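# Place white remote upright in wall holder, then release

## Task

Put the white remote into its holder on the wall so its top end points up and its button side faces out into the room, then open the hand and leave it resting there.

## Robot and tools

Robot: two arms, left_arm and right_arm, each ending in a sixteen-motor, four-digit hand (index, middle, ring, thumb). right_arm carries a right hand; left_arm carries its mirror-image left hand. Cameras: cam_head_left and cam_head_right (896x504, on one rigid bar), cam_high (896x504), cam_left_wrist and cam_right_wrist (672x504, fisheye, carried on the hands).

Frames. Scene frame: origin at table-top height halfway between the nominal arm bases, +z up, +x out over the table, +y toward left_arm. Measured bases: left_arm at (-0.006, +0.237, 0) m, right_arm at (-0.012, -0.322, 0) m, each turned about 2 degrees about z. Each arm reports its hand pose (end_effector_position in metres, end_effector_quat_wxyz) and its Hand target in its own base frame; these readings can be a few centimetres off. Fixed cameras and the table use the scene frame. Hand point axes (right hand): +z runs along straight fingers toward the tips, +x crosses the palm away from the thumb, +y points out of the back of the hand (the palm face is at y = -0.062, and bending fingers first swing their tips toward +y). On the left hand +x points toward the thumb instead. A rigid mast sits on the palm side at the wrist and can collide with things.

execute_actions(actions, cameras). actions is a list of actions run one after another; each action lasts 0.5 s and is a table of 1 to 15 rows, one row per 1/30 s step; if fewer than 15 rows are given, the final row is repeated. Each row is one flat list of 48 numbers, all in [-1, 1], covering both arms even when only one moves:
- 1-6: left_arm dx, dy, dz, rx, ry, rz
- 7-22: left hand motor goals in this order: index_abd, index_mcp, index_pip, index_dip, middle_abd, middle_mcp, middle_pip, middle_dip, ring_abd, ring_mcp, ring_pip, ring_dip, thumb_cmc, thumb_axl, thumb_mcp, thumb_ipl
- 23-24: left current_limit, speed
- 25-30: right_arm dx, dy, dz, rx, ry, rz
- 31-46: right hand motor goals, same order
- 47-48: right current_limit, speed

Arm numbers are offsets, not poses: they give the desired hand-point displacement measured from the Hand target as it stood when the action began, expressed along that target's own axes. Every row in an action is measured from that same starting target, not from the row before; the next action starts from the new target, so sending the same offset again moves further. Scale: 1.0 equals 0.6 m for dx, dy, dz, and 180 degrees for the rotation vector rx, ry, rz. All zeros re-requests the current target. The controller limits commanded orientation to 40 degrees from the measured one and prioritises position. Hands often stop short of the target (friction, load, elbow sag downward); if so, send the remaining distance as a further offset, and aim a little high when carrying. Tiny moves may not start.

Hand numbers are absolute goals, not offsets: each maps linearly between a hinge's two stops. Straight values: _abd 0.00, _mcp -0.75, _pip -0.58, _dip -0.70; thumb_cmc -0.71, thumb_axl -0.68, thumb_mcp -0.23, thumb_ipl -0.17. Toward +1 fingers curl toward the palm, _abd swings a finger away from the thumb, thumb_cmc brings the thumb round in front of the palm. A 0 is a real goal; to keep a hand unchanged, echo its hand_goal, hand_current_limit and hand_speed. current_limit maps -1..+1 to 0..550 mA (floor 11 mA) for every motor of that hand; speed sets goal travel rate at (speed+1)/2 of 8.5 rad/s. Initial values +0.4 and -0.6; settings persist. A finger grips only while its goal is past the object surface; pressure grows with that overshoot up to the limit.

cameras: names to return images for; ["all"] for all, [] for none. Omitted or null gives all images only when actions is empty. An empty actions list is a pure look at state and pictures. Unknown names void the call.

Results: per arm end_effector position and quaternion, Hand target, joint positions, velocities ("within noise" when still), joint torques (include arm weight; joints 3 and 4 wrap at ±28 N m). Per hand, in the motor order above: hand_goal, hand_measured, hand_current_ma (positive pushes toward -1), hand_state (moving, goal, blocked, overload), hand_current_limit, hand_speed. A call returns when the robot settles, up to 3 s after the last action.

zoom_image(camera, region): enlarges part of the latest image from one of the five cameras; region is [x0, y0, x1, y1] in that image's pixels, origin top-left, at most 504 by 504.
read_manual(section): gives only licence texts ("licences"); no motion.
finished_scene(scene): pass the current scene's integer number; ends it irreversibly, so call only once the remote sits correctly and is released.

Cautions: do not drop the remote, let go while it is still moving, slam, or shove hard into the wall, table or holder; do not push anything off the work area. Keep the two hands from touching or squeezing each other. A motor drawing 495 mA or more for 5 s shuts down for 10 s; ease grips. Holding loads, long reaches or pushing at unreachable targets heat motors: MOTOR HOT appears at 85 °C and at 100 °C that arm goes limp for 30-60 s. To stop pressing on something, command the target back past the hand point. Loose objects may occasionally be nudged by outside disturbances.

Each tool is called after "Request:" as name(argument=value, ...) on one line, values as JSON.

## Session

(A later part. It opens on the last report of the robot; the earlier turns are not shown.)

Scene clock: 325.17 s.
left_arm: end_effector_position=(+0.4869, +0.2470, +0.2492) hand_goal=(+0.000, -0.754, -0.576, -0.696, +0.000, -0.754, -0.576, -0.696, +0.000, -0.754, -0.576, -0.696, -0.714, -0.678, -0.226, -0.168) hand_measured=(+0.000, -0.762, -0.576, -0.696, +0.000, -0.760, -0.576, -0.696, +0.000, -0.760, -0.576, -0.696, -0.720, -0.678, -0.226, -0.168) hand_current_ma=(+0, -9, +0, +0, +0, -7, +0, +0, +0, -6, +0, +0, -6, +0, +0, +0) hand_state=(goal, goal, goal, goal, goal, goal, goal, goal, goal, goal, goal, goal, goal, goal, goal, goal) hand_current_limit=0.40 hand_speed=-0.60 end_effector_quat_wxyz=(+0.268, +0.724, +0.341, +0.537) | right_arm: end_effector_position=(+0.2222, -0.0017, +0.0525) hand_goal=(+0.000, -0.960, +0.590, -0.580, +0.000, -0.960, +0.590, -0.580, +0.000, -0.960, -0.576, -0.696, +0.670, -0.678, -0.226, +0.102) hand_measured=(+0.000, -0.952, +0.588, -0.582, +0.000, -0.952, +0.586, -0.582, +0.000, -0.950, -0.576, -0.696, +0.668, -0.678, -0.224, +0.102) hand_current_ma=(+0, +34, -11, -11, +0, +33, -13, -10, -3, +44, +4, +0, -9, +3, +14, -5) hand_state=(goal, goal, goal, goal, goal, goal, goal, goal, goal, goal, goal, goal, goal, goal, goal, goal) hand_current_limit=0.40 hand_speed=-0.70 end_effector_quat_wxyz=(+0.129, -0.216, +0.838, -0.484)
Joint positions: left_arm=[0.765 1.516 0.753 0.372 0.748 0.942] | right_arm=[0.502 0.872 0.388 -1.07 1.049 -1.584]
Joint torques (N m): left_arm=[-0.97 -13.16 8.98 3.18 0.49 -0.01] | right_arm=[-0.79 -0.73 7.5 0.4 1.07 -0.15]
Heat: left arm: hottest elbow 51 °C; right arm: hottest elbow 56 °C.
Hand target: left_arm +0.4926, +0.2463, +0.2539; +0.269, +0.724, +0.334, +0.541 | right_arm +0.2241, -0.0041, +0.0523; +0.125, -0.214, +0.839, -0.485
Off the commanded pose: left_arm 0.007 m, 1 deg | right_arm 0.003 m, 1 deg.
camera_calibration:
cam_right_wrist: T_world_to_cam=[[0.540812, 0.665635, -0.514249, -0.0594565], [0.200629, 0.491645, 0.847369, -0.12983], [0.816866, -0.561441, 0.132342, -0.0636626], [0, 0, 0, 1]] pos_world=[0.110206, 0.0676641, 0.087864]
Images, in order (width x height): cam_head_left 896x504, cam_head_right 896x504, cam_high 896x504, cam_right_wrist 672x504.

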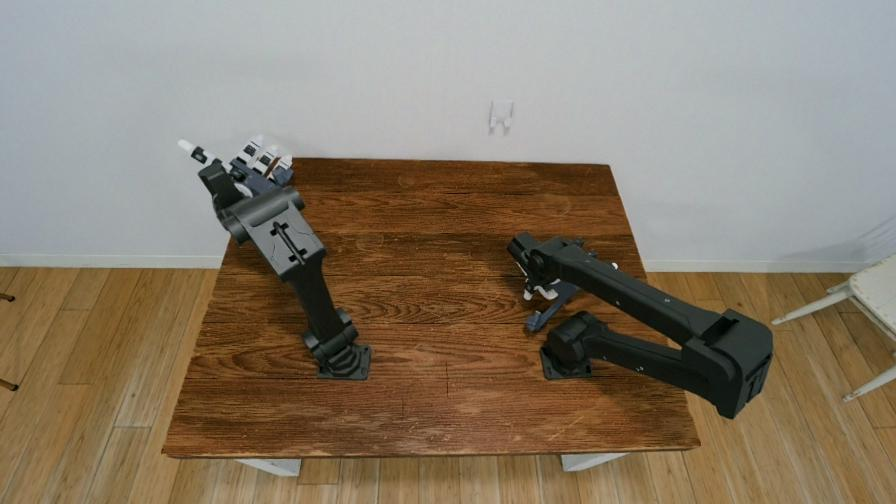

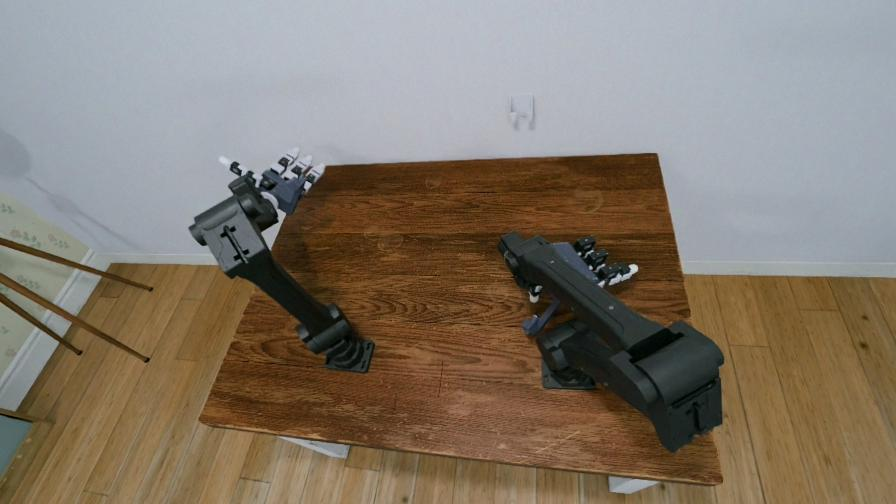

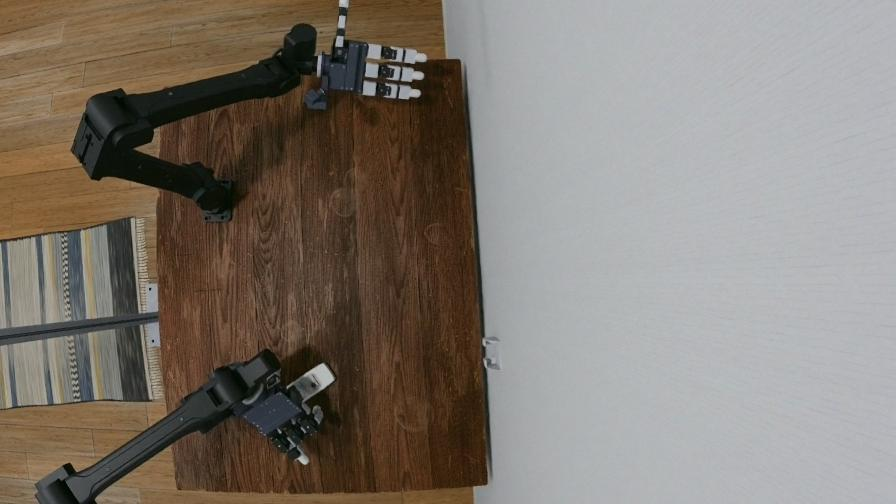

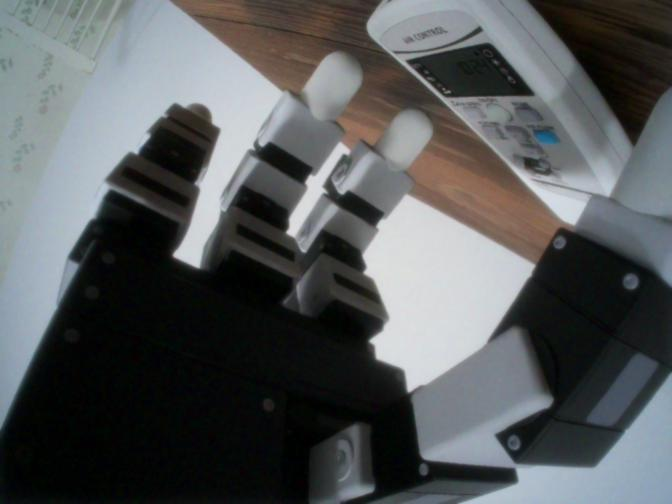

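Request:
execute_actions(actions=[[[0,0,0,0,0,0,0,-0.754,-0.576,-0.696,0,-0.754,-0.576,-0.696,0,-0.754,-0.576,-0.696,-0.714,-0.678,-0.226,-0.168,0.4,-0.6,0,0.0144,0.0083,0,0,0,0,-0.959,0.591,-0.58,0,-0.959,0.591,-0.58,0,-0.959,-0.576,-0.696,0.671,-0.678,-0.226,0.103,0.4,-0.7]],[[0,0,0,0,0,0,0,-0.754,-0.576,-0.696,0,-0.754,-0.576,-0.696,0,-0.754,-0.576,-0.696,-0.714,-0.678,-0.226,-0.168,0.4,-0.6,0,0.0072,0.0042,0,0,0,0,-0.959,0.591,-0.58,0,-0.959,0.591,-0.58,0,-0.959,-0.576,-0.696,0.671,-0.678,-0.226,0.103,0.4,-0.7]]], cameras=["cam_head_left","cam_head_right","cam_high","cam_right_wrist"])

Request:
zoom_image(camera="cam_right_wrist", region=[280, 0, 672, 260])

Request:
zoom_image(camera="cam_high", region=[250, 350, 350, 450])

Scene clock: 341.77 s.
left_arm: end_effector_position=(+0.4869, +0.2470, +0.2492) hand_goal=(+0.000, -0.754, -0.576, -0.696, +0.000, -0.754, -0.576, -0.696, +0.000, -0.754, -0.576, -0.696, -0.714, -0.678, -0.226, -0.168) hand_measured=(+0.000, -0.762, -0.576, -0.696, +0.000, -0.760, -0.576, -0.696, +0.000, -0.760, -0.576, -0.696, -0.720, -0.678, -0.226, -0.168) hand_current_ma=(+0, -9, +0, +0, +0, -7, +0, +0, +0, -6, +0, +0, -6, +0, +0, +0) hand_state=(goal, goal, goal, goal, goal, goal, goal, goal, goal, goal, goal, goal, goal, goal, goal, goal) hand_current_limit=0.40 hand_speed=-0.60 end_effector_quat_wxyz=(+0.268, +0.724, +0.341, +0.537) | right_arm: end_effector_position=(+0.2235, -0.0010, +0.0386) hand_goal=(+0.000, -0.960, +0.590, -0.580, +0.000, -0.960, +0.590, -0.580, +0.000, -0.960, -0.576, -0.696, +0.670, -0.678, -0.226, +0.102) hand_measured=(+0.000, -0.952, +0.588, -0.582, +0.000, -0.952, +0.586, -0.582, +0.000, -0.950, -0.576, -0.696, +0.668, -0.678, -0.224, +0.102) hand_current_ma=(+0, +34, -11, -11, +0, +33, -13, -10, -3, +44, +4, +0, -9, +3, +14, -5) hand_state=(goal, goal, goal, goal, goal, goal, goal, goal, goal, goal, goal, goal, goal, goal, goal, goal) hand_current_limit=0.40 hand_speed=-0.70 end_effector_quat_wxyz=(+0.130, -0.216, +0.838, -0.484)
Joint positions: left_arm=[0.765 1.516 0.753 0.372 0.748 0.942] | right_arm=[0.502 0.909 0.362 -1.002 1.049 -1.587]
Joint torques (N m): left_arm=[-0.73 -12.51 9.11 3.32 0.47 0] | right_arm=[-0.79 -0.97 7.02 0.42 1.05 -0.16]
Heat: left arm: hottest elbow 51 °C; right arm: hottest elbow 54 °C.
Hand target: left_arm +0.4926, +0.2463, +0.2539; +0.269, +0.724, +0.334, +0.541 | right_arm +0.2241, -0.0041, +0.0372; +0.125, -0.214, +0.839, -0.485
Off the commanded pose: left_arm 0.007 m, 1 deg | right_arm 0.003 m, 1 deg.
camera_calibration:
cam_right_wrist: T_world_to_cam=[[0.540923, 0.66696, -0.512413, -0.0679281], [0.198237, 0.490973, 0.84832, -0.118132], [0.817376, -0.560455, 0.133362, -0.0626949], [0, 0, 0, 1]] pos_world=[0.111407, 0.0681674, 0.0737679]
Images, in order (width x height): cam_head_left 896x504, cam_head_right 896x504, cam_high 896x504, cam_right_wrist 672x504.

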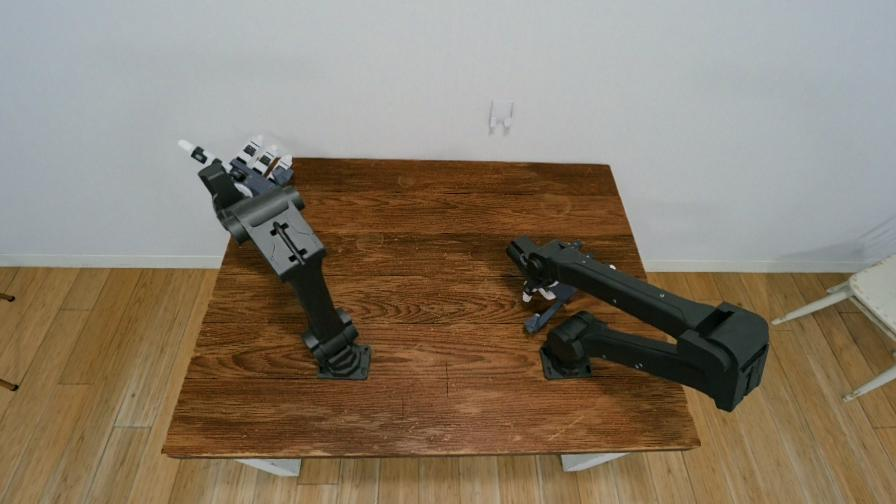

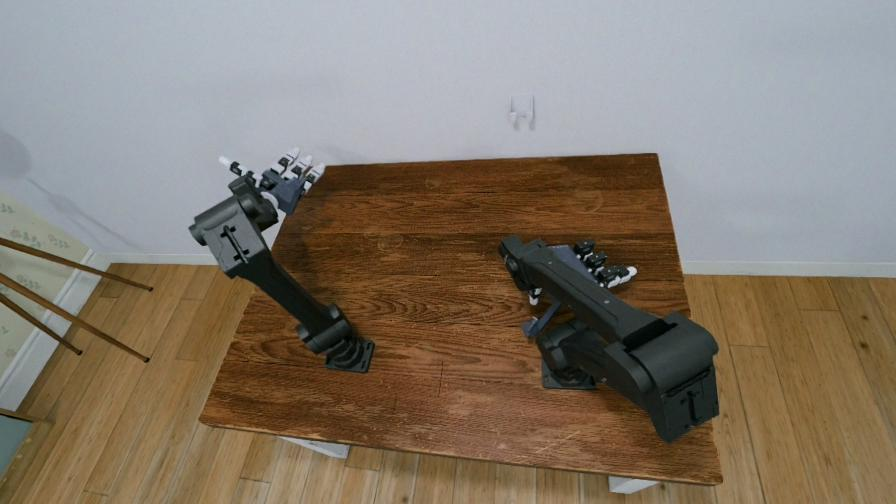

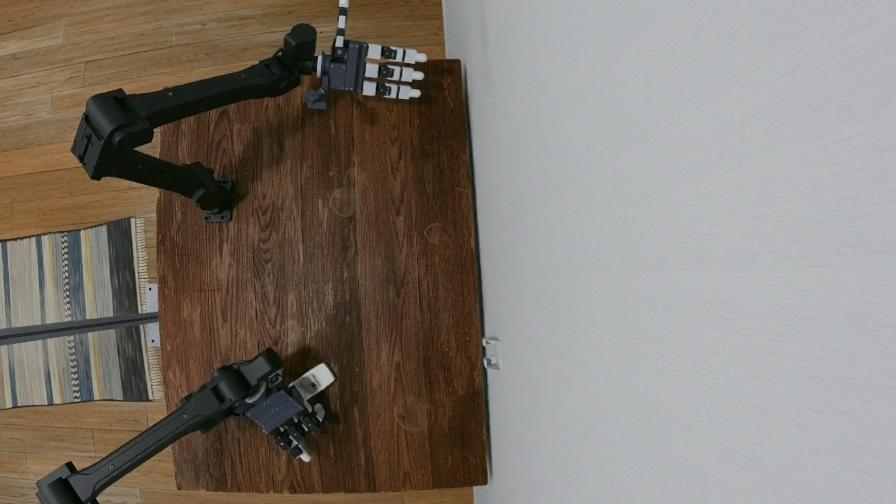

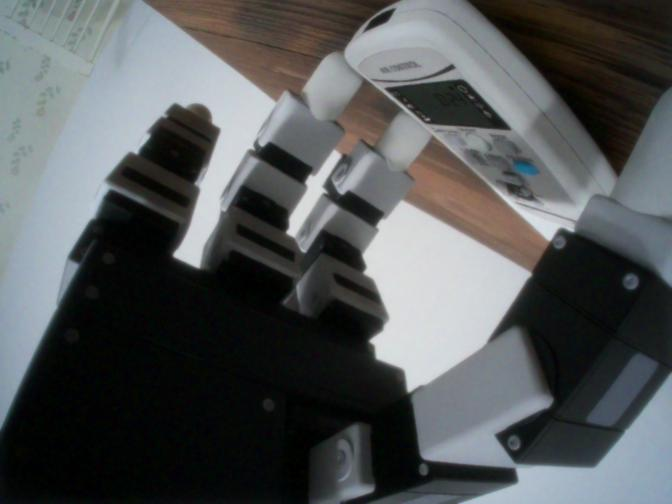

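Scaled by 1.286 from the camera's 672x504 image, which has a finer 960x720 frame.

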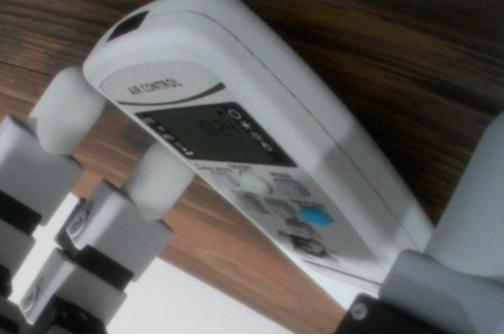

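Scaled by 5.040 from the camera's 896x504 image, which has a finer 1280x720 frame.

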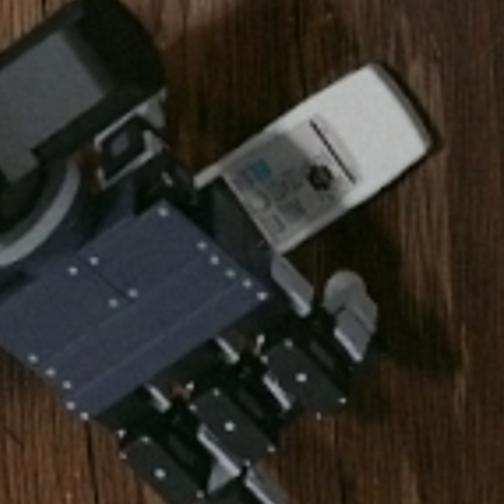

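Request:
execute_actions(actions=[[[0,0,0,0,0,0,0,-0.754,-0.576,-0.696,0,-0.754,-0.576,-0.696,0,-0.754,-0.576,-0.696,-0.714,-0.678,-0.226,-0.168,0.4,-0.6,0.0067,-0.0013,0.0089,0,0,0,0,-0.959,0.591,-0.58,0,-0.959,0.591,-0.58,0,-0.959,-0.576,-0.696,0.671,-0.678,-0.226,0.103,0.4,-0.7]],[[0,0,0,0,0,0,0,-0.754,-0.576,-0.696,0,-0.754,-0.576,-0.696,0,-0.754,-0.576,-0.696,-0.714,-0.678,-0.226,-0.168,0.4,-0.6,0,0,0,0,0,0,0,-0.80,0.70,-0.58,0,-0.80,0.70,-0.58,0,-0.959,-0.576,-0.696,0.671,-0.678,-0.05,0.14,0.4,-0.85]]], cameras=["cam_right_wrist","cam_high"])

Request:
zoom_image(camera="cam_right_wrist", region=[280, 0, 672, 260])

Request:
zoom_image(camera="cam_high", region=[250, 350, 350, 450])

Scene clock: 363.03 s.
left_arm: end_effector_position=(+0.4869, +0.2470, +0.2492) hand_goal=(+0.000, -0.754, -0.576, -0.696, +0.000, -0.754, -0.576, -0.696, +0.000, -0.754, -0.576, -0.696, -0.714, -0.678, -0.226, -0.168) hand_measured=(+0.000, -0.762, -0.576, -0.696, +0.000, -0.760, -0.576, -0.696, +0.000, -0.760, -0.576, -0.696, -0.720, -0.678, -0.226, -0.168) hand_current_ma=(+0, -9, +0, +0, +0, -7, +0, +0, +0, -6, +0, +0, -6, +0, +0, +0) hand_state=(goal, goal, goal, goal, goal, goal, goal, goal, goal, goal, goal, goal, goal, goal, goal, goal) hand_current_limit=0.40 hand_speed=-0.60 end_effector_quat_wxyz=(+0.268, +0.724, +0.341, +0.537) | right_arm: end_effector_position=(+0.2236, -0.0085, +0.0364) hand_goal=(+0.000, -0.800, +0.700, -0.580, +0.000, -0.800, +0.700, -0.580, +0.000, -0.960, -0.576, -0.696, +0.670, -0.678, -0.050, +0.140) hand_measured=(-0.002, -0.836, +0.680, -0.582, +0.000, -0.796, +0.696, -0.582, +0.000, -0.950, -0.576, -0.696, +0.668, -0.678, -0.052, +0.138) hand_current_ma=(-4, -178, -90, -11, +0, +20, -21, -10, -3, +44, +4, +0, -8, +3, -9, -12) hand_state=(goal, blocked, blocked, goal, goal, goal, goal, goal, goal, goal, goal, goal, goal, goal, goal, goal) hand_current_limit=0.40 hand_speed=-0.85 end_effector_quat_wxyz=(+0.128, -0.214, +0.837, -0.487)
Joint positions: left_arm=[0.765 1.516 0.753 0.372 0.748 0.942] | right_arm=[0.469 0.892 0.346 -0.958 1.054 -1.642]
Joint torques (N m): left_arm=[-0.97 -12.98 9.03 3.26 0.45 -0.05] | right_arm=[-0.73 -1.55 6.89 0.5 0.81 -0.21]
Heat: left arm: hottest elbow 51 °C; right arm: hottest elbow 54 °C.
Hand target: left_arm +0.4926, +0.2463, +0.2539; +0.269, +0.724, +0.334, +0.541 | right_arm +0.2232, -0.0104, +0.0354; +0.125, -0.214, +0.839, -0.485
Off the commanded pose: left_arm 0.007 m, 1 deg | right_arm 0.002 m, 0 deg.
camera_calibration:
cam_right_wrist: T_world_to_cam=[[0.544594, 0.660385, -0.517019, -0.064794], [0.201309, 0.495507, 0.844954, -0.113164], [0.814182, -0.564237, 0.136909, -0.0661234], [0, 0, 0, 1]] pos_world=[0.111904, 0.0615533, 0.0711716]
Images, in order (width x height): cam_high 896x504, cam_right_wrist 672x504.

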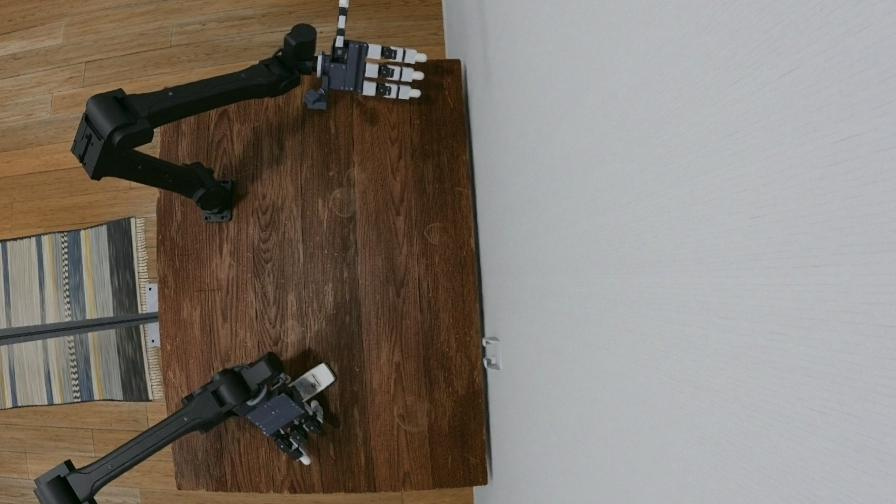

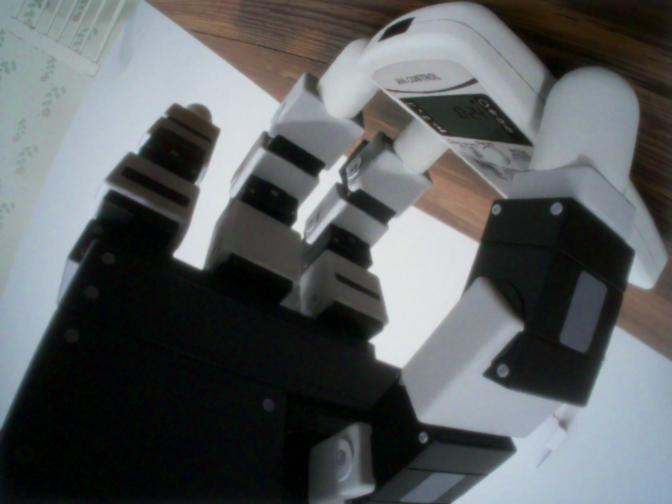

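Scaled by 1.286 from the camera's 672x504 image, which has a finer 960x720 frame.

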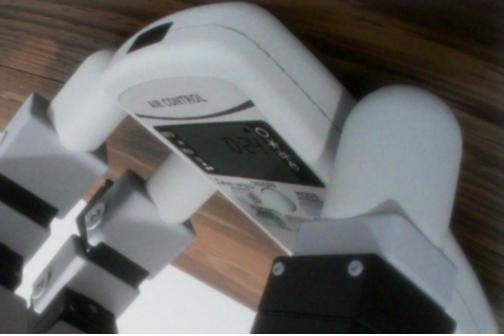

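Scaled by 5.040 from the camera's 896x504 image, which has a finer 1280x720 frame.

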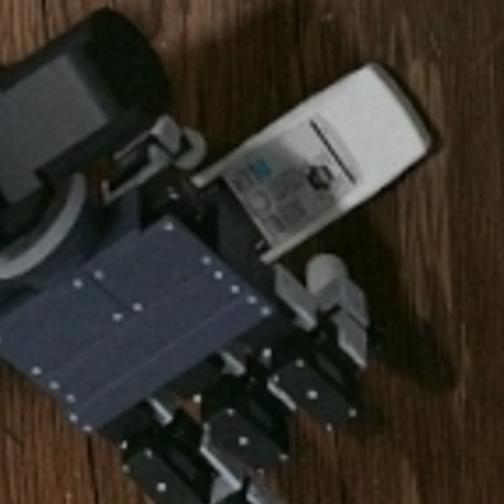

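Request:
execute_actions(actions=[[[0,0,0,0,0,0,0,-0.754,-0.576,-0.696,0,-0.754,-0.576,-0.696,0,-0.754,-0.576,-0.696,-0.714,-0.678,-0.226,-0.168,0.4,-0.6,0,-0.0101,-0.0058,0,0,0,0,-0.77,0.76,-0.58,0,-0.77,0.76,-0.58,0,-0.959,-0.576,-0.696,0.671,-0.678,0.04,0.16,0.4,-0.85]]], cameras=["cam_right_wrist"])

Request:
zoom_image(camera="cam_right_wrist", region=[280, 0, 672, 260])

Scene clock: 370.67 s.
left_arm: end_effector_position=(+0.4869, +0.2470, +0.2492) hand_goal=(+0.000, -0.754, -0.576, -0.696, +0.000, -0.754, -0.576, -0.696, +0.000, -0.754, -0.576, -0.696, -0.714, -0.678, -0.226, -0.168) hand_measured=(+0.000, -0.762, -0.576, -0.696, +0.000, -0.760, -0.576, -0.696, +0.000, -0.760, -0.576, -0.696, -0.720, -0.678, -0.226, -0.168) hand_current_ma=(+0, -9, +0, +0, +0, -7, +0, +0, +0, -6, +0, +0, -6, +0, +0, +0) hand_state=(goal, goal, goal, goal, goal, goal, goal, goal, goal, goal, goal, goal, goal, goal, goal, goal) hand_current_limit=0.40 hand_speed=-0.60 end_effector_quat_wxyz=(+0.268, +0.724, +0.341, +0.537) | right_arm: end_effector_position=(+0.2219, -0.0081, +0.0378) hand_goal=(+0.000, -0.770, +0.760, -0.580, +0.000, -0.770, +0.760, -0.580, +0.000, -0.960, -0.576, -0.696, +0.670, -0.678, +0.040, +0.160) hand_measured=(-0.002, -0.778, +0.734, -0.586, +0.000, -0.774, +0.738, -0.582, +0.000, -0.950, -0.576, -0.696, +0.668, -0.678, -0.016, +0.150) hand_current_ma=(-4, -39, -119, -28, +0, -22, -100, -11, -3, +44, +4, +0, -12, +0, -343, -65) hand_state=(goal, goal, blocked, goal, goal, goal, blocked, goal, goal, goal, goal, goal, goal, goal, blocked, goal) hand_current_limit=0.40 hand_speed=-0.85 end_effector_quat_wxyz=(+0.128, -0.217, +0.838, -0.484)
Joint positions: left_arm=[0.765 1.516 0.753 0.372 0.748 0.942] | right_arm=[0.469 0.878 0.346 -0.967 1.047 -1.65]
Joint torques (N m): left_arm=[-0.91 -13.04 8.99 3.25 0.47 -0.01] | right_arm=[-0.67 -1.79 7.9 -0.43 1.04 -0.15]
Heat: left arm: hottest elbow 51 °C; right arm: hottest elbow 54 °C.
Hand target: left_arm +0.4926, +0.2463, +0.2539; +0.269, +0.724, +0.334, +0.541 | right_arm +0.2231, -0.0104, +0.0423; +0.125, -0.214, +0.839, -0.485
Off the commanded pose: left_arm 0.007 m, 1 deg | right_arm 0.005 m, 0 deg.
camera_calibration:
cam_right_wrist: T_world_to_cam=[[0.539758, 0.665212, -0.515901, -0.0622837], [0.202557, 0.492207, 0.846583, -0.114542], [0.817088, -0.561449, 0.13093, -0.065093], [0, 0, 0, 1]] pos_world=[0.110006, 0.0612637, 0.0733594]
Images, in order (width x height): cam_right_wrist 672x504.

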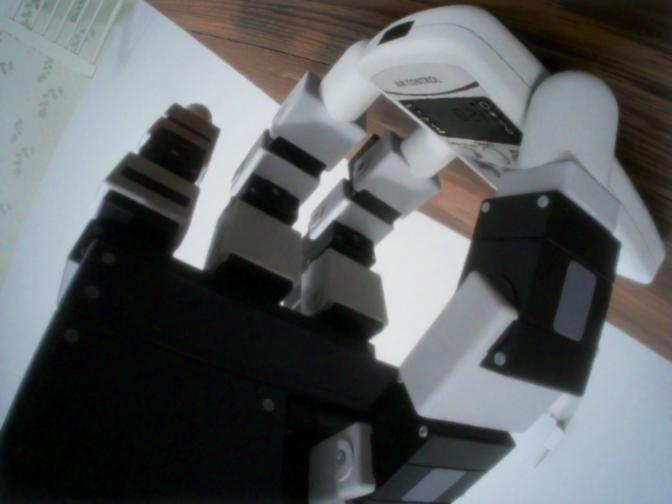

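Scaled by 1.286 from the camera's 672x504 image, which has a finer 960x720 frame.

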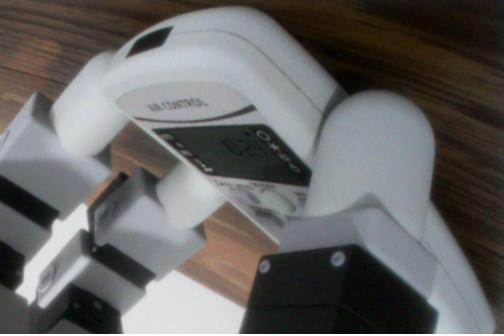

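Request:
execute_actions(actions=[[[0,0,0,0,0,0,0,-0.754,-0.576,-0.696,0,-0.754,-0.576,-0.696,0,-0.754,-0.576,-0.696,-0.714,-0.678,-0.226,-0.168,0.4,-0.6,0,-0.002,0,0,0,0,0,-0.83,0.68,-0.58,0,-0.83,0.68,-0.58,0,-0.959,-0.576,-0.696,0.671,-0.678,-0.10,0.14,0.4,-0.75]],[[0,0,0,0,0,0,0,-0.754,-0.576,-0.696,0,-0.754,-0.576,-0.696,0,-0.754,-0.576,-0.696,-0.714,-0.678,-0.226,-0.168,0.4,-0.6,-0.018,0,0,0,0,0,0,-0.83,0.68,-0.58,0,-0.83,0.68,-0.58,0,-0.959,-0.576,-0.696,0.671,-0.678,-0.10,0.14,0.4,-0.75]]], cameras=["cam_right_wrist"])

Request:
zoom_image(camera="cam_right_wrist", region=[280, 0, 672, 260])

Scene clock: 379.40 s.
left_arm: end_effector_position=(+0.4869, +0.2470, +0.2492) hand_goal=(+0.000, -0.754, -0.576, -0.696, +0.000, -0.754, -0.576, -0.696, +0.000, -0.754, -0.576, -0.696, -0.714, -0.678, -0.226, -0.168) hand_measured=(+0.000, -0.762, -0.576, -0.696, +0.000, -0.760, -0.576, -0.696, +0.000, -0.760, -0.576, -0.696, -0.720, -0.678, -0.226, -0.168) hand_current_ma=(+0, -9, +0, +0, +0, -7, +0, +0, +0, -6, +0, +0, -6, +0, +0, +0) hand_state=(goal, goal, goal, goal, goal, goal, goal, goal, goal, goal, goal, goal, goal, goal, goal, goal) hand_current_limit=0.40 hand_speed=-0.60 end_effector_quat_wxyz=(+0.268, +0.724, +0.341, +0.537) | right_arm: end_effector_position=(+0.2214, -0.0100, +0.0355) hand_goal=(+0.000, -0.830, +0.680, -0.580, +0.000, -0.830, +0.680, -0.580, +0.000, -0.960, -0.576, -0.696, +0.670, -0.678, -0.100, +0.140) hand_measured=(-0.002, -0.822, +0.696, -0.572, +0.000, -0.812, +0.682, -0.582, +0.000, -0.950, -0.576, -0.696, +0.668, -0.678, -0.096, +0.140) hand_current_ma=(-4, +32, +69, +36, +0, +82, +9, -5, -3, +44, +4, +0, -11, +0, +22, +0) hand_state=(goal, goal, goal, goal, goal, goal, goal, goal, goal, goal, goal, goal, goal, goal, goal, goal) hand_current_limit=0.40 hand_speed=-0.75 end_effector_quat_wxyz=(+0.119, -0.222, +0.835, -0.489)
Joint positions: left_arm=[0.765 1.516 0.753 0.372 0.748 0.942] | right_arm=[0.467 0.898 0.348 -0.964 1.054 -1.655]
Joint torques (N m): left_arm=[-1.08 -13.1 9.02 3.3 0.44 0.01] | right_arm=[-0.5 -0.32 9.33 0.34 0.79 -0.11]
Heat: left arm: hottest elbow 51 °C; right arm: hottest elbow 55 °C.
Hand target: left_arm +0.4926, +0.2463, +0.2539; +0.269, +0.724, +0.334, +0.541 | right_arm +0.2329, -0.0057, +0.0433; +0.125, -0.214, +0.839, -0.485
Off the commanded pose: left_arm 0.007 m, 1 deg | right_arm 0.015 m, 1 deg.
camera_calibration:
cam_right_wrist: T_world_to_cam=[[0.531291, 0.657164, -0.534665, -0.0594957], [0.215505, 0.50551, 0.835474, -0.113949], [0.819321, -0.559103, 0.12695, -0.06571], [0, 0, 0, 1]] pos_world=[0.110004, 0.0599622, 0.0717334]
Images, in order (width x height): cam_right_wrist 672x504.

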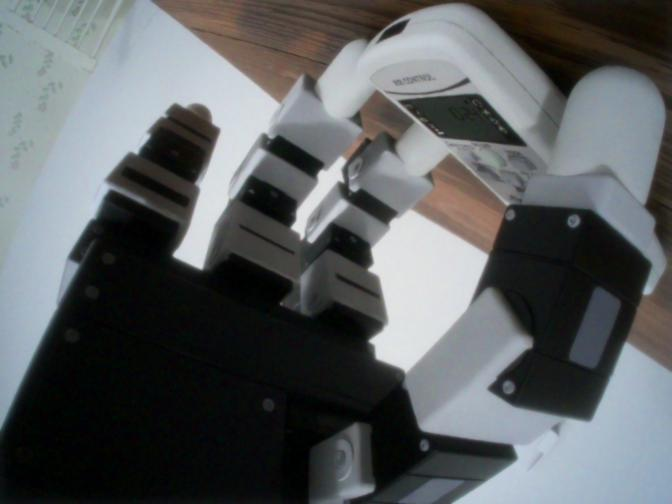

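Scaled by 1.286 from the camera's 672x504 image, which has a finer 960x720 frame.

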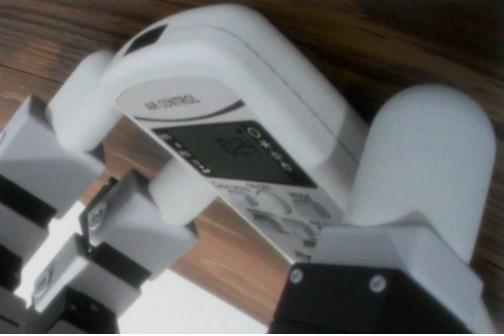

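Request:
execute_actions(actions=[[[0,0,0,0,0,0,0,-0.754,-0.576,-0.696,0,-0.754,-0.576,-0.696,0,-0.754,-0.576,-0.696,-0.714,-0.678,-0.226,-0.168,0.4,-0.6,-0.0141,-0.0183,-0.0083,0,0,0,0,-0.83,0.68,-0.58,0,-0.83,0.68,-0.58,0,-0.959,-0.576,-0.696,0.671,-0.678,-0.10,0.14,0.4,-0.75]]], cameras=["cam_right_wrist"])

Request:
zoom_image(camera="cam_right_wrist", region=[280, 0, 672, 260])

Scene clock: 385.47 s.
left_arm: end_effector_position=(+0.4869, +0.2470, +0.2492) hand_goal=(+0.000, -0.754, -0.576, -0.696, +0.000, -0.754, -0.576, -0.696, +0.000, -0.754, -0.576, -0.696, -0.714, -0.678, -0.226, -0.168) hand_measured=(+0.000, -0.762, -0.576, -0.696, +0.000, -0.760, -0.576, -0.696, +0.000, -0.760, -0.576, -0.696, -0.720, -0.678, -0.226, -0.168) hand_current_ma=(+0, -9, +0, +0, +0, -7, +0, +0, +0, -6, +0, +0, -6, +0, +0, +0) hand_state=(goal, goal, goal, goal, goal, goal, goal, goal, goal, goal, goal, goal, goal, goal, goal, goal) hand_current_limit=0.40 hand_speed=-0.60 end_effector_quat_wxyz=(+0.268, +0.724, +0.341, +0.537) | right_arm: end_effector_position=(+0.2271, -0.0066, +0.0406) hand_goal=(+0.000, -0.830, +0.680, -0.580, +0.000, -0.830, +0.680, -0.580, +0.000, -0.960, -0.576, -0.696, +0.670, -0.678, -0.100, +0.140) hand_measured=(+0.000, -0.820, +0.682, -0.578, +0.000, -0.812, +0.682, -0.582, +0.000, -0.950, -0.576, -0.696, +0.668, -0.678, -0.096, +0.140) hand_current_ma=(+0, +42, +8, +11, +0, +82, +9, -5, -3, +44, +4, +0, -11, +0, +22, +0) hand_state=(goal, goal, goal, goal, goal, goal, goal, goal, goal, goal, goal, goal, goal, goal, goal, goal) hand_current_limit=0.40 hand_speed=-0.75 end_effector_quat_wxyz=(+0.120, -0.222, +0.836, -0.487)
Joint positions: left_arm=[0.765 1.516 0.753 0.372 0.748 0.942] | right_arm=[0.465 0.909 0.37 -0.969 1.049 -1.661]
Joint torques (N m): left_arm=[-0.79 -13.22 9.1 3.29 0.48 -0.01] | right_arm=[-0.73 -0.97 10.47 -0.43 0.97 -0.16]
Heat: left arm: hottest elbow 51 °C; right arm: hottest elbow 55 °C.
Hand target: left_arm +0.4926, +0.2463, +0.2539; +0.269, +0.724, +0.334, +0.541 | right_arm +0.2408, -0.0027, +0.0553; +0.125, -0.214, +0.839, -0.485
Off the commanded pose: left_arm 0.007 m, 1 deg | right_arm 0.020 m, 1 deg.
camera_calibration:
cam_right_wrist: T_world_to_cam=[[0.530017, 0.660356, -0.531988, -0.0618865], [0.216103, 0.501456, 0.83776, -0.121432], [0.819988, -0.558991, 0.123076, -0.0692224], [0, 0, 0, 1]] pos_world=[0.115804, 0.0630651, 0.0773272]
Images, in order (width x height): cam_right_wrist 672x504.

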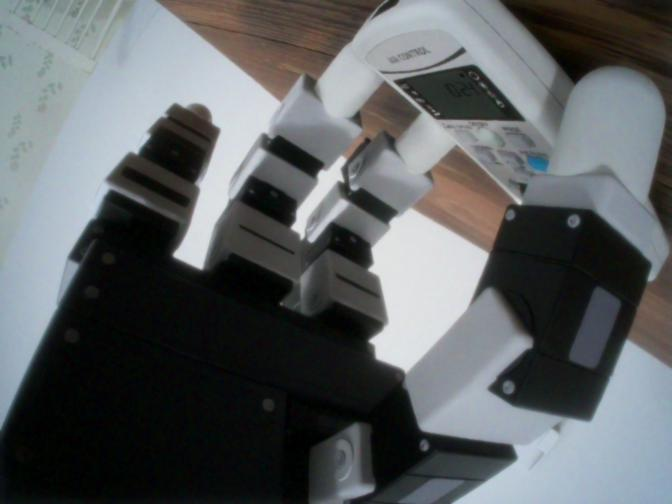

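Scaled by 1.286 from the camera's 672x504 image, which has a finer 960x720 frame.

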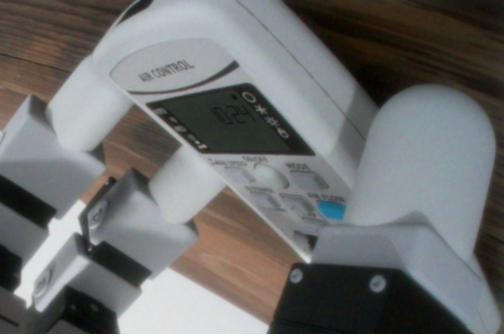

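Request:
execute_actions(actions=[[[0,0,0,0,0,0,0,-0.754,-0.576,-0.696,0,-0.754,-0.576,-0.696,0,-0.754,-0.576,-0.696,-0.714,-0.678,-0.226,-0.168,0.4,-0.6,-0.0072,0.0082,0.0057,0,0,0,0,-0.83,0.68,-0.58,0,-0.83,0.68,-0.58,0,-0.959,-0.576,-0.696,0.671,-0.678,-0.10,0.14,0.4,-0.75]],[[0,0,0,0,0,0,0,-0.754,-0.576,-0.696,0,-0.754,-0.576,-0.696,0,-0.754,-0.576,-0.696,-0.714,-0.678,-0.226,-0.168,0.4,-0.6,0,0,0,0,0,0,0,-0.77,0.76,-0.58,0,-0.77,0.76,-0.58,0,-0.959,-0.576,-0.696,0.671,-0.678,0.04,0.16,0.4,-0.85]]], cameras=["cam_right_wrist","cam_head_left"])

Request:
zoom_image(camera="cam_right_wrist", region=[280, 0, 672, 260])

Scene clock: 394.07 s.
left_arm: end_effector_position=(+0.4869, +0.2470, +0.2492) hand_goal=(+0.000, -0.754, -0.576, -0.696, +0.000, -0.754, -0.576, -0.696, +0.000, -0.754, -0.576, -0.696, -0.714, -0.678, -0.226, -0.168) hand_measured=(+0.000, -0.762, -0.576, -0.696, +0.000, -0.760, -0.576, -0.696, +0.000, -0.760, -0.576, -0.696, -0.720, -0.678, -0.226, -0.168) hand_current_ma=(+0, -9, +0, +0, +0, -7, +0, +0, +0, -6, +0, +0, -6, +0, +0, +0) hand_state=(goal, goal, goal, goal, goal, goal, goal, goal, goal, goal, goal, goal, goal, goal, goal, goal) hand_current_limit=0.40 hand_speed=-0.60 end_effector_quat_wxyz=(+0.268, +0.724, +0.341, +0.537) | right_arm: end_effector_position=(+0.2271, -0.0067, +0.0364) hand_goal=(+0.000, -0.770, +0.760, -0.580, +0.000, -0.770, +0.760, -0.580, +0.000, -0.960, -0.576, -0.696, +0.670, -0.678, +0.040, +0.160) hand_measured=(+0.000, -0.776, +0.746, -0.580, +0.000, -0.774, +0.750, -0.582, +0.000, -0.950, -0.576, -0.696, +0.672, -0.678, -0.026, +0.148) hand_current_ma=(+1, -30, -60, -3, +0, -18, -40, -8, -3, +44, +4, +0, +8, +2, -385, -65) hand_state=(goal, goal, goal, goal, goal, goal, goal, goal, goal, goal, goal, goal, goal, goal, blocked, goal) hand_current_limit=0.40 hand_speed=-0.85 end_effector_quat_wxyz=(+0.111, -0.227, +0.835, -0.488)
Joint positions: left_arm=[0.765 1.516 0.753 0.372 0.748 0.942] | right_arm=[0.464 0.938 0.372 -0.962 1.048 -1.662]
Joint torques (N m): left_arm=[-0.67 -12.86 9.07 3.33 0.49 -0.03] | right_arm=[-0.67 -1.14 10.02 0.53 1 -0.14]
Heat: left arm: hottest elbow 51 °C; right arm: hottest elbow 55 °C.
Hand target: left_arm +0.4926, +0.2463, +0.2539; +0.269, +0.724, +0.334, +0.541 | right_arm +0.2448, -0.0011, +0.0493; +0.125, -0.214, +0.839, -0.485
Off the commanded pose: left_arm 0.007 m, 1 deg | right_arm 0.023 m, 2 deg.
camera_calibration:
cam_right_wrist: T_world_to_cam=[[0.520465, 0.655474, -0.547238, -0.0612852], [0.231413, 0.50862, 0.829309, -0.120889], [0.821927, -0.558265, 0.113034, -0.0687754], [0, 0, 0, 1]] pos_world=[0.1164, 0.0632626, 0.074491]
Images, in order (width x height): cam_head_left 896x504, cam_right_wrist 672x504.

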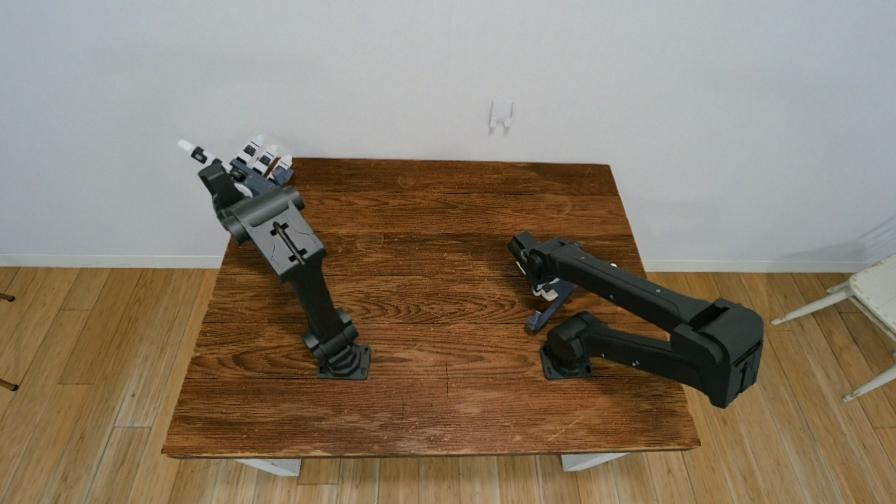

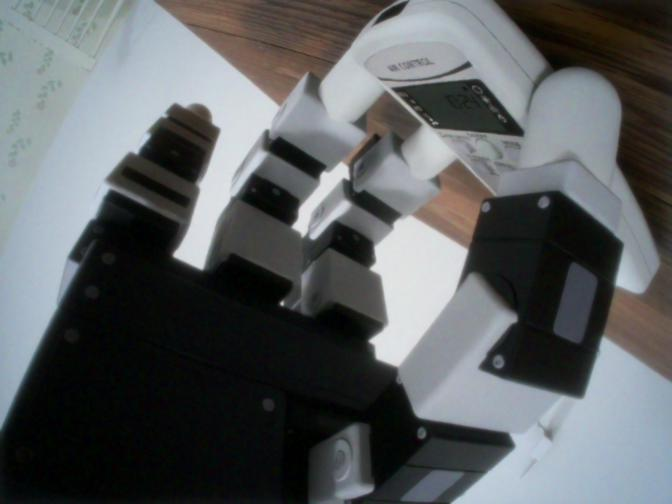

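Scaled by 1.286 from the camera's 672x504 image, which has a finer 960x720 frame.

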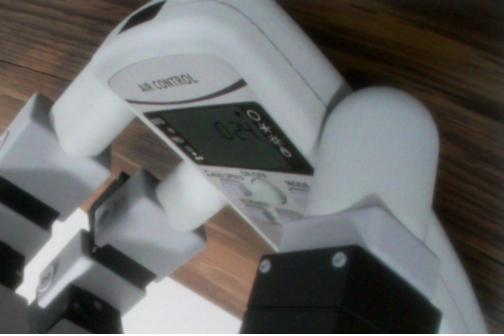

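Request:
execute_actions(actions=[[[0,0,0,0,0,0,0,-0.754,-0.576,-0.696,0,-0.754,-0.576,-0.696,0,-0.754,-0.576,-0.696,-0.714,-0.678,-0.226,-0.168,0.4,-0.6,0,0,0,0,0,0,0,-0.72,0.87,-0.58,0,-0.72,0.87,-0.58,0,-0.959,-0.576,-0.696,0.671,-0.678,0.25,0.22,0.4,-0.85]],[[0,0,0,0,0,0,0,-0.754,-0.576,-0.696,0,-0.754,-0.576,-0.696,0,-0.754,-0.576,-0.696,-0.714,-0.678,-0.226,-0.168,0.4,-0.6,0,-0.04,-0.023,0,0,0,0,-0.72,0.87,-0.58,0,-0.72,0.87,-0.58,0,-0.959,-0.576,-0.696,0.671,-0.678,0.25,0.22,0.4,-0.85]]], cameras=["cam_right_wrist","cam_high"])

Scene clock: 402.00 s.
left_arm: end_effector_position=(+0.4869, +0.2470, +0.2492) hand_goal=(+0.000, -0.754, -0.576, -0.696, +0.000, -0.754, -0.576, -0.696, +0.000, -0.754, -0.576, -0.696, -0.714, -0.678, -0.226, -0.168) hand_measured=(+0.000, -0.762, -0.576, -0.696, +0.000, -0.760, -0.576, -0.696, +0.000, -0.760, -0.576, -0.696, -0.720, -0.678, -0.226, -0.168) hand_current_ma=(+0, -9, +0, +0, +0, -7, +0, +0, +0, -6, +0, +0, -6, +0, +0, +0) hand_state=(goal, goal, goal, goal, goal, goal, goal, goal, goal, goal, goal, goal, goal, goal, goal, goal) hand_current_limit=0.40 hand_speed=-0.60 end_effector_quat_wxyz=(+0.268, +0.724, +0.341, +0.537) | right_arm: end_effector_position=(+0.2276, -0.0074, +0.0559) hand_goal=(+0.000, -0.720, +0.870, -0.580, +0.000, -0.720, +0.870, -0.580, +0.000, -0.960, -0.576, -0.696, +0.670, -0.678, +0.250, +0.220) hand_measured=(+0.000, -0.776, +0.800, -0.596, +0.000, -0.770, +0.812, -0.590, +0.000, -0.950, -0.576, -0.696, +0.662, -0.680, -0.046, +0.152) hand_current_ma=(+1, -278, -332, -72, +0, -248, -270, -40, -3, +44, +4, +0, -35, -12, -385, -385) hand_state=(goal, blocked, blocked, goal, goal, blocked, blocked, goal, goal, goal, goal, goal, goal, goal, blocked, blocked) hand_current_limit=0.40 hand_speed=-0.85 end_effector_quat_wxyz=(+0.106, -0.230, +0.835, -0.488)
Joint positions: left_arm=[0.765 1.516 0.753 0.372 0.748 0.942] | right_arm=[0.457 0.897 0.413 -1.042 1.046 -1.677]
Joint torques (N m): left_arm=[-0.79 -12.75 9.09 3.29 0.46 0] | right_arm=[-0.32 -2.14 11.12 -0.4 1.07 -0.07]
Heat: left arm: hottest elbow 51 °C; right arm: hottest elbow 55 °C.
Hand target: left_arm +0.4926, +0.2463, +0.2539; +0.269, +0.724, +0.334, +0.541 | right_arm +0.2448, -0.0011, +0.0771; +0.125, -0.214, +0.839, -0.485
Off the commanded pose: left_arm 0.007 m, 1 deg | right_arm 0.028 m, 3 deg.
camera_calibration:
cam_right_wrist: T_world_to_cam=[[0.514173, 0.654446, -0.554371, -0.048674], [0.239774, 0.510905, 0.825521, -0.138539], [0.823489, -0.557384, 0.105774, -0.0717116], [0, 0, 0, 1]] pos_world=[0.117299, 0.0626637, 0.0949683]
Images, in order (width x height): cam_high 896x504, cam_right_wrist 672x504.

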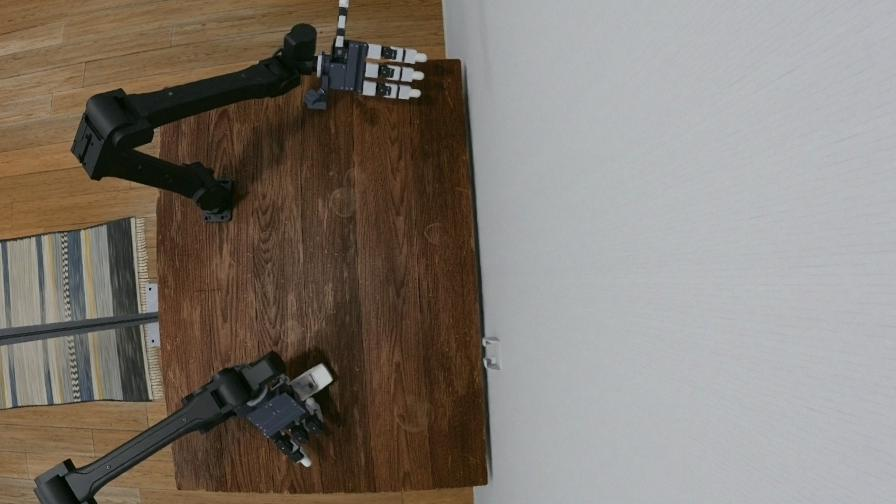

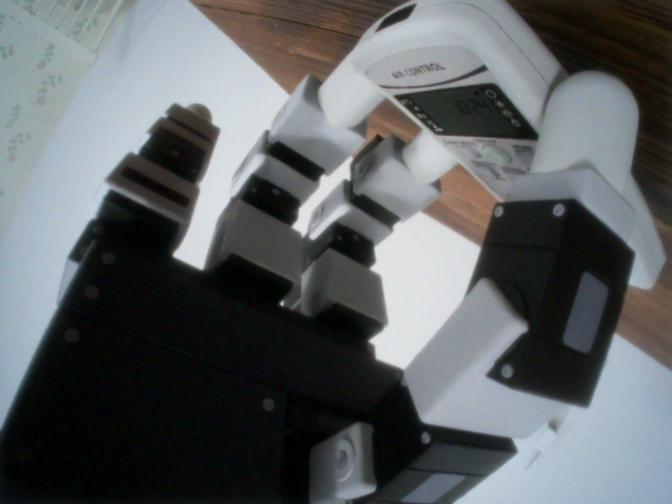

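Request:
execute_actions(actions=[[[0,0,0,0,0,0,0,-0.754,-0.576,-0.696,0,-0.754,-0.576,-0.696,0,-0.754,-0.576,-0.696,-0.714,-0.678,-0.226,-0.168,0.4,-0.6,0.0316,-0.1333,-0.1025,0,0,0,0,-0.72,0.87,-0.58,0,-0.72,0.87,-0.58,0,-0.959,-0.576,-0.696,0.671,-0.678,0.25,0.22,0.4,-0.85]]], cameras=["cam_right_wrist","cam_high"])

Scene clock: 460.63 s.
left_arm: end_effector_position=(+0.4869, +0.2470, +0.2492) hand_goal=(+0.000, -0.754, -0.576, -0.696, +0.000, -0.754, -0.576, -0.696, +0.000, -0.754, -0.576, -0.696, -0.714, -0.678, -0.226, -0.168) hand_measured=(+0.000, -0.762, -0.576, -0.696, +0.000, -0.760, -0.576, -0.696, +0.000, -0.760, -0.576, -0.696, -0.720, -0.678, -0.226, -0.168) hand_current_ma=(+0, -9, +0, +0, +0, -7, +0, +0, +0, -6, +0, +0, -6, +0, +0, +0) hand_state=(goal, goal, goal, goal, goal, goal, goal, goal, goal, goal, goal, goal, goal, goal, goal, goal) hand_current_limit=0.40 hand_speed=-0.60 end_effector_quat_wxyz=(+0.268, +0.724, +0.341, +0.537) | right_arm: end_effector_position=(+0.2080, -0.0107, +0.1515) hand_goal=(+0.000, -0.720, +0.870, -0.580, +0.000, -0.720, +0.870, -0.580, +0.000, -0.960, -0.576, -0.696, +0.670, -0.678, +0.250, +0.220) hand_measured=(+0.000, -0.774, +0.800, -0.598, +0.000, -0.770, +0.816, -0.590, +0.000, -0.950, -0.576, -0.696, +0.660, -0.682, -0.048, +0.152) hand_current_ma=(+1, -270, -325, -78, +0, -248, -252, -40, -3, +47, +4, +0, -46, -18, -385, -385) hand_state=(goal, blocked, blocked, goal, goal, blocked, blocked, goal, goal, goal, goal, goal, goal, goal, blocked, blocked) hand_current_limit=0.40 hand_speed=-0.85 end_effector_quat_wxyz=(+0.098, -0.230, +0.836, -0.488)
Joint positions: left_arm=[0.765 1.516 0.753 0.372 0.748 0.942] | right_arm=[0.488 0.74 0.613 -1.478 1.041 -1.601]
Joint torques (N m): left_arm=[-0.5 -12.81 9.1 3.29 0.46 -0.06] | right_arm=[1.9 -0.32 12.57 -0.62 1.11 0.11]
Heat: left arm: hottest elbow 51 °C; right arm: hottest elbow 64 °C.
Hand target: left_arm +0.4926, +0.2463, +0.2539; +0.269, +0.724, +0.334, +0.541 | right_arm +0.2216, +0.0015, +0.1770; +0.125, -0.214, +0.839, -0.485
Off the commanded pose: left_arm 0.007 m, 1 deg | right_arm 0.031 m, 4 deg.
camera_calibration:
cam_right_wrist: T_world_to_cam=[[0.510563, 0.649504, -0.563445, 0.0186376], [0.256101, 0.510679, 0.820743, -0.213785], [0.820815, -0.56334, 0.0943956, -0.0653681], [0, 0, 0, 1]] pos_world=[0.09889, 0.0602461, 0.192135]
Images, in order (width x height): cam_high 896x504, cam_right_wrist 672x504.

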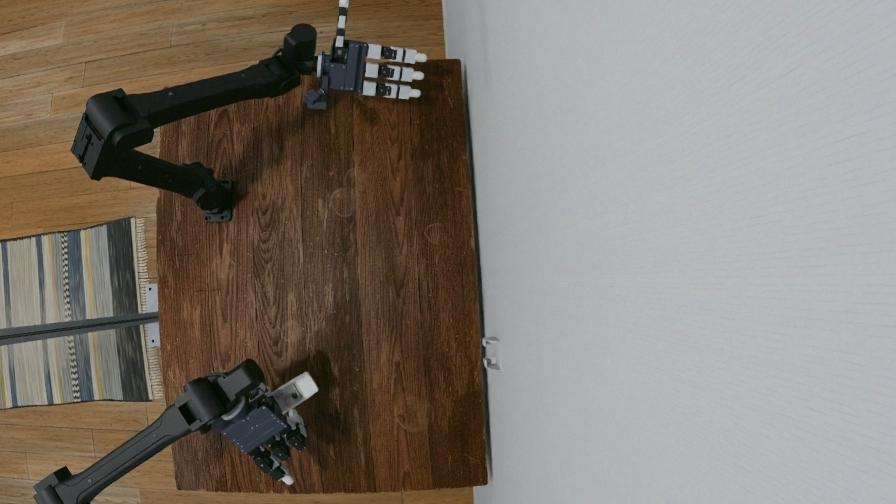

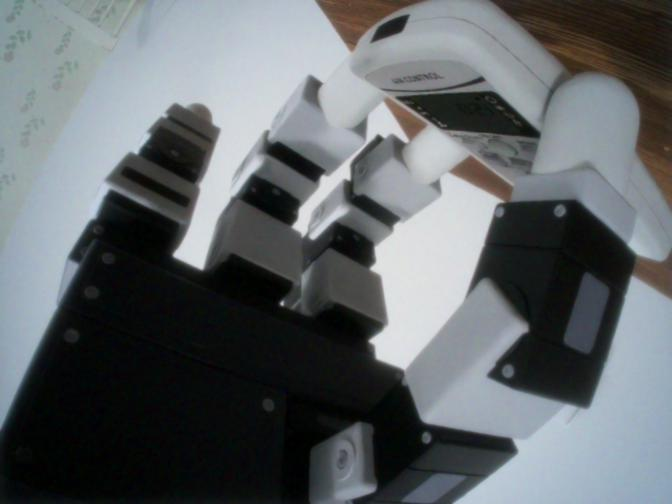

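Request:
execute_actions(actions=[[[0,0,0,0,0,0,0,-0.754,-0.576,-0.696,0,-0.754,-0.576,-0.696,0,-0.754,-0.576,-0.696,-0.714,-0.678,-0.226,-0.168,0.4,-0.6,-0.1143,0.0232,-0.0635,-0.098,0,0.1207,0,-0.72,0.87,-0.58,0,-0.72,0.87,-0.58,0,-0.959,-0.576,-0.696,0.671,-0.678,0.25,0.22,0.4,-0.85]],[[0,0,0,0,0,0,0,-0.754,-0.576,-0.696,0,-0.754,-0.576,-0.696,0,-0.754,-0.576,-0.696,-0.714,-0.678,-0.226,-0.168,0.4,-0.6,-0.1225,0.0477,-0.0695,-0.098,0,0.1207,0,-0.72,0.87,-0.58,0,-0.72,0.87,-0.58,0,-0.959,-0.576,-0.696,0.671,-0.678,0.25,0.22,0.4,-0.85]]], cameras=["cam_head_left"])

Scene clock: 469.47 s.
left_arm: end_effector_position=(+0.4869, +0.2470, +0.2492) hand_goal=(+0.000, -0.754, -0.576, -0.696, +0.000, -0.754, -0.576, -0.696, +0.000, -0.754, -0.576, -0.696, -0.714, -0.678, -0.226, -0.168) hand_measured=(+0.000, -0.762, -0.576, -0.696, +0.000, -0.760, -0.576, -0.696, +0.000, -0.760, -0.576, -0.696, -0.720, -0.678, -0.226, -0.168) hand_current_ma=(+0, -9, +0, +0, +0, -7, +0, +0, +0, -6, +0, +0, -6, +0, +0, +0) hand_state=(goal, goal, goal, goal, goal, goal, goal, goal, goal, goal, goal, goal, goal, goal, goal, goal) hand_current_limit=0.40 hand_speed=-0.60 end_effector_quat_wxyz=(+0.268, +0.724, +0.341, +0.537) | right_arm: end_effector_position=(+0.2969, +0.1212, +0.1897) hand_goal=(+0.000, -0.720, +0.870, -0.580, +0.000, -0.720, +0.870, -0.580, +0.000, -0.960, -0.576, -0.696, +0.670, -0.678, +0.250, +0.220) hand_measured=(+0.000, -0.774, +0.800, -0.598, +0.000, -0.770, +0.816, -0.590, +0.000, -0.952, -0.576, -0.696, +0.660, -0.682, -0.048, +0.154) hand_current_ma=(+1, -270, -325, -80, +0, -248, -251, -40, -2, +37, +4, +0, -46, -19, -385, -385) hand_state=(goal, blocked, blocked, goal, goal, blocked, blocked, goal, goal, goal, goal, goal, goal, goal, blocked, blocked) hand_current_limit=0.40 hand_speed=-0.85 end_effector_quat_wxyz=(+0.191, +0.068, +0.967, -0.152)
Joint positions: left_arm=[0.765 1.516 0.753 0.372 0.748 0.942] | right_arm=[0.459 0.865 0.777 -1.292 0.457 -1.015]
Joint torques (N m): left_arm=[-0.67 -12.86 8.92 3.23 0.48 -0.01] | right_arm=[1.96 -2.67 12.36 1.18 0.58 0.19]
Heat: left arm: hottest elbow 51 °C; right arm: hottest elbow 63 °C.
Hand target: left_arm +0.4926, +0.2463, +0.2539; +0.269, +0.724, +0.334, +0.541 | right_arm +0.3146, +0.1335, +0.2181; +0.223, +0.079, +0.962, -0.135
Off the commanded pose: left_arm 0.007 m, 1 deg | right_arm 0.036 m, 4 deg.
Images, in order (width x height): cam_head_left 896x504.

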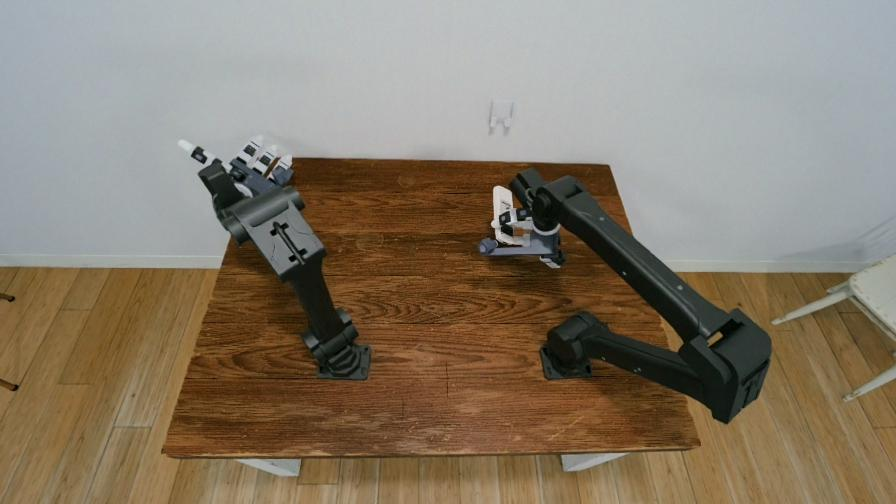

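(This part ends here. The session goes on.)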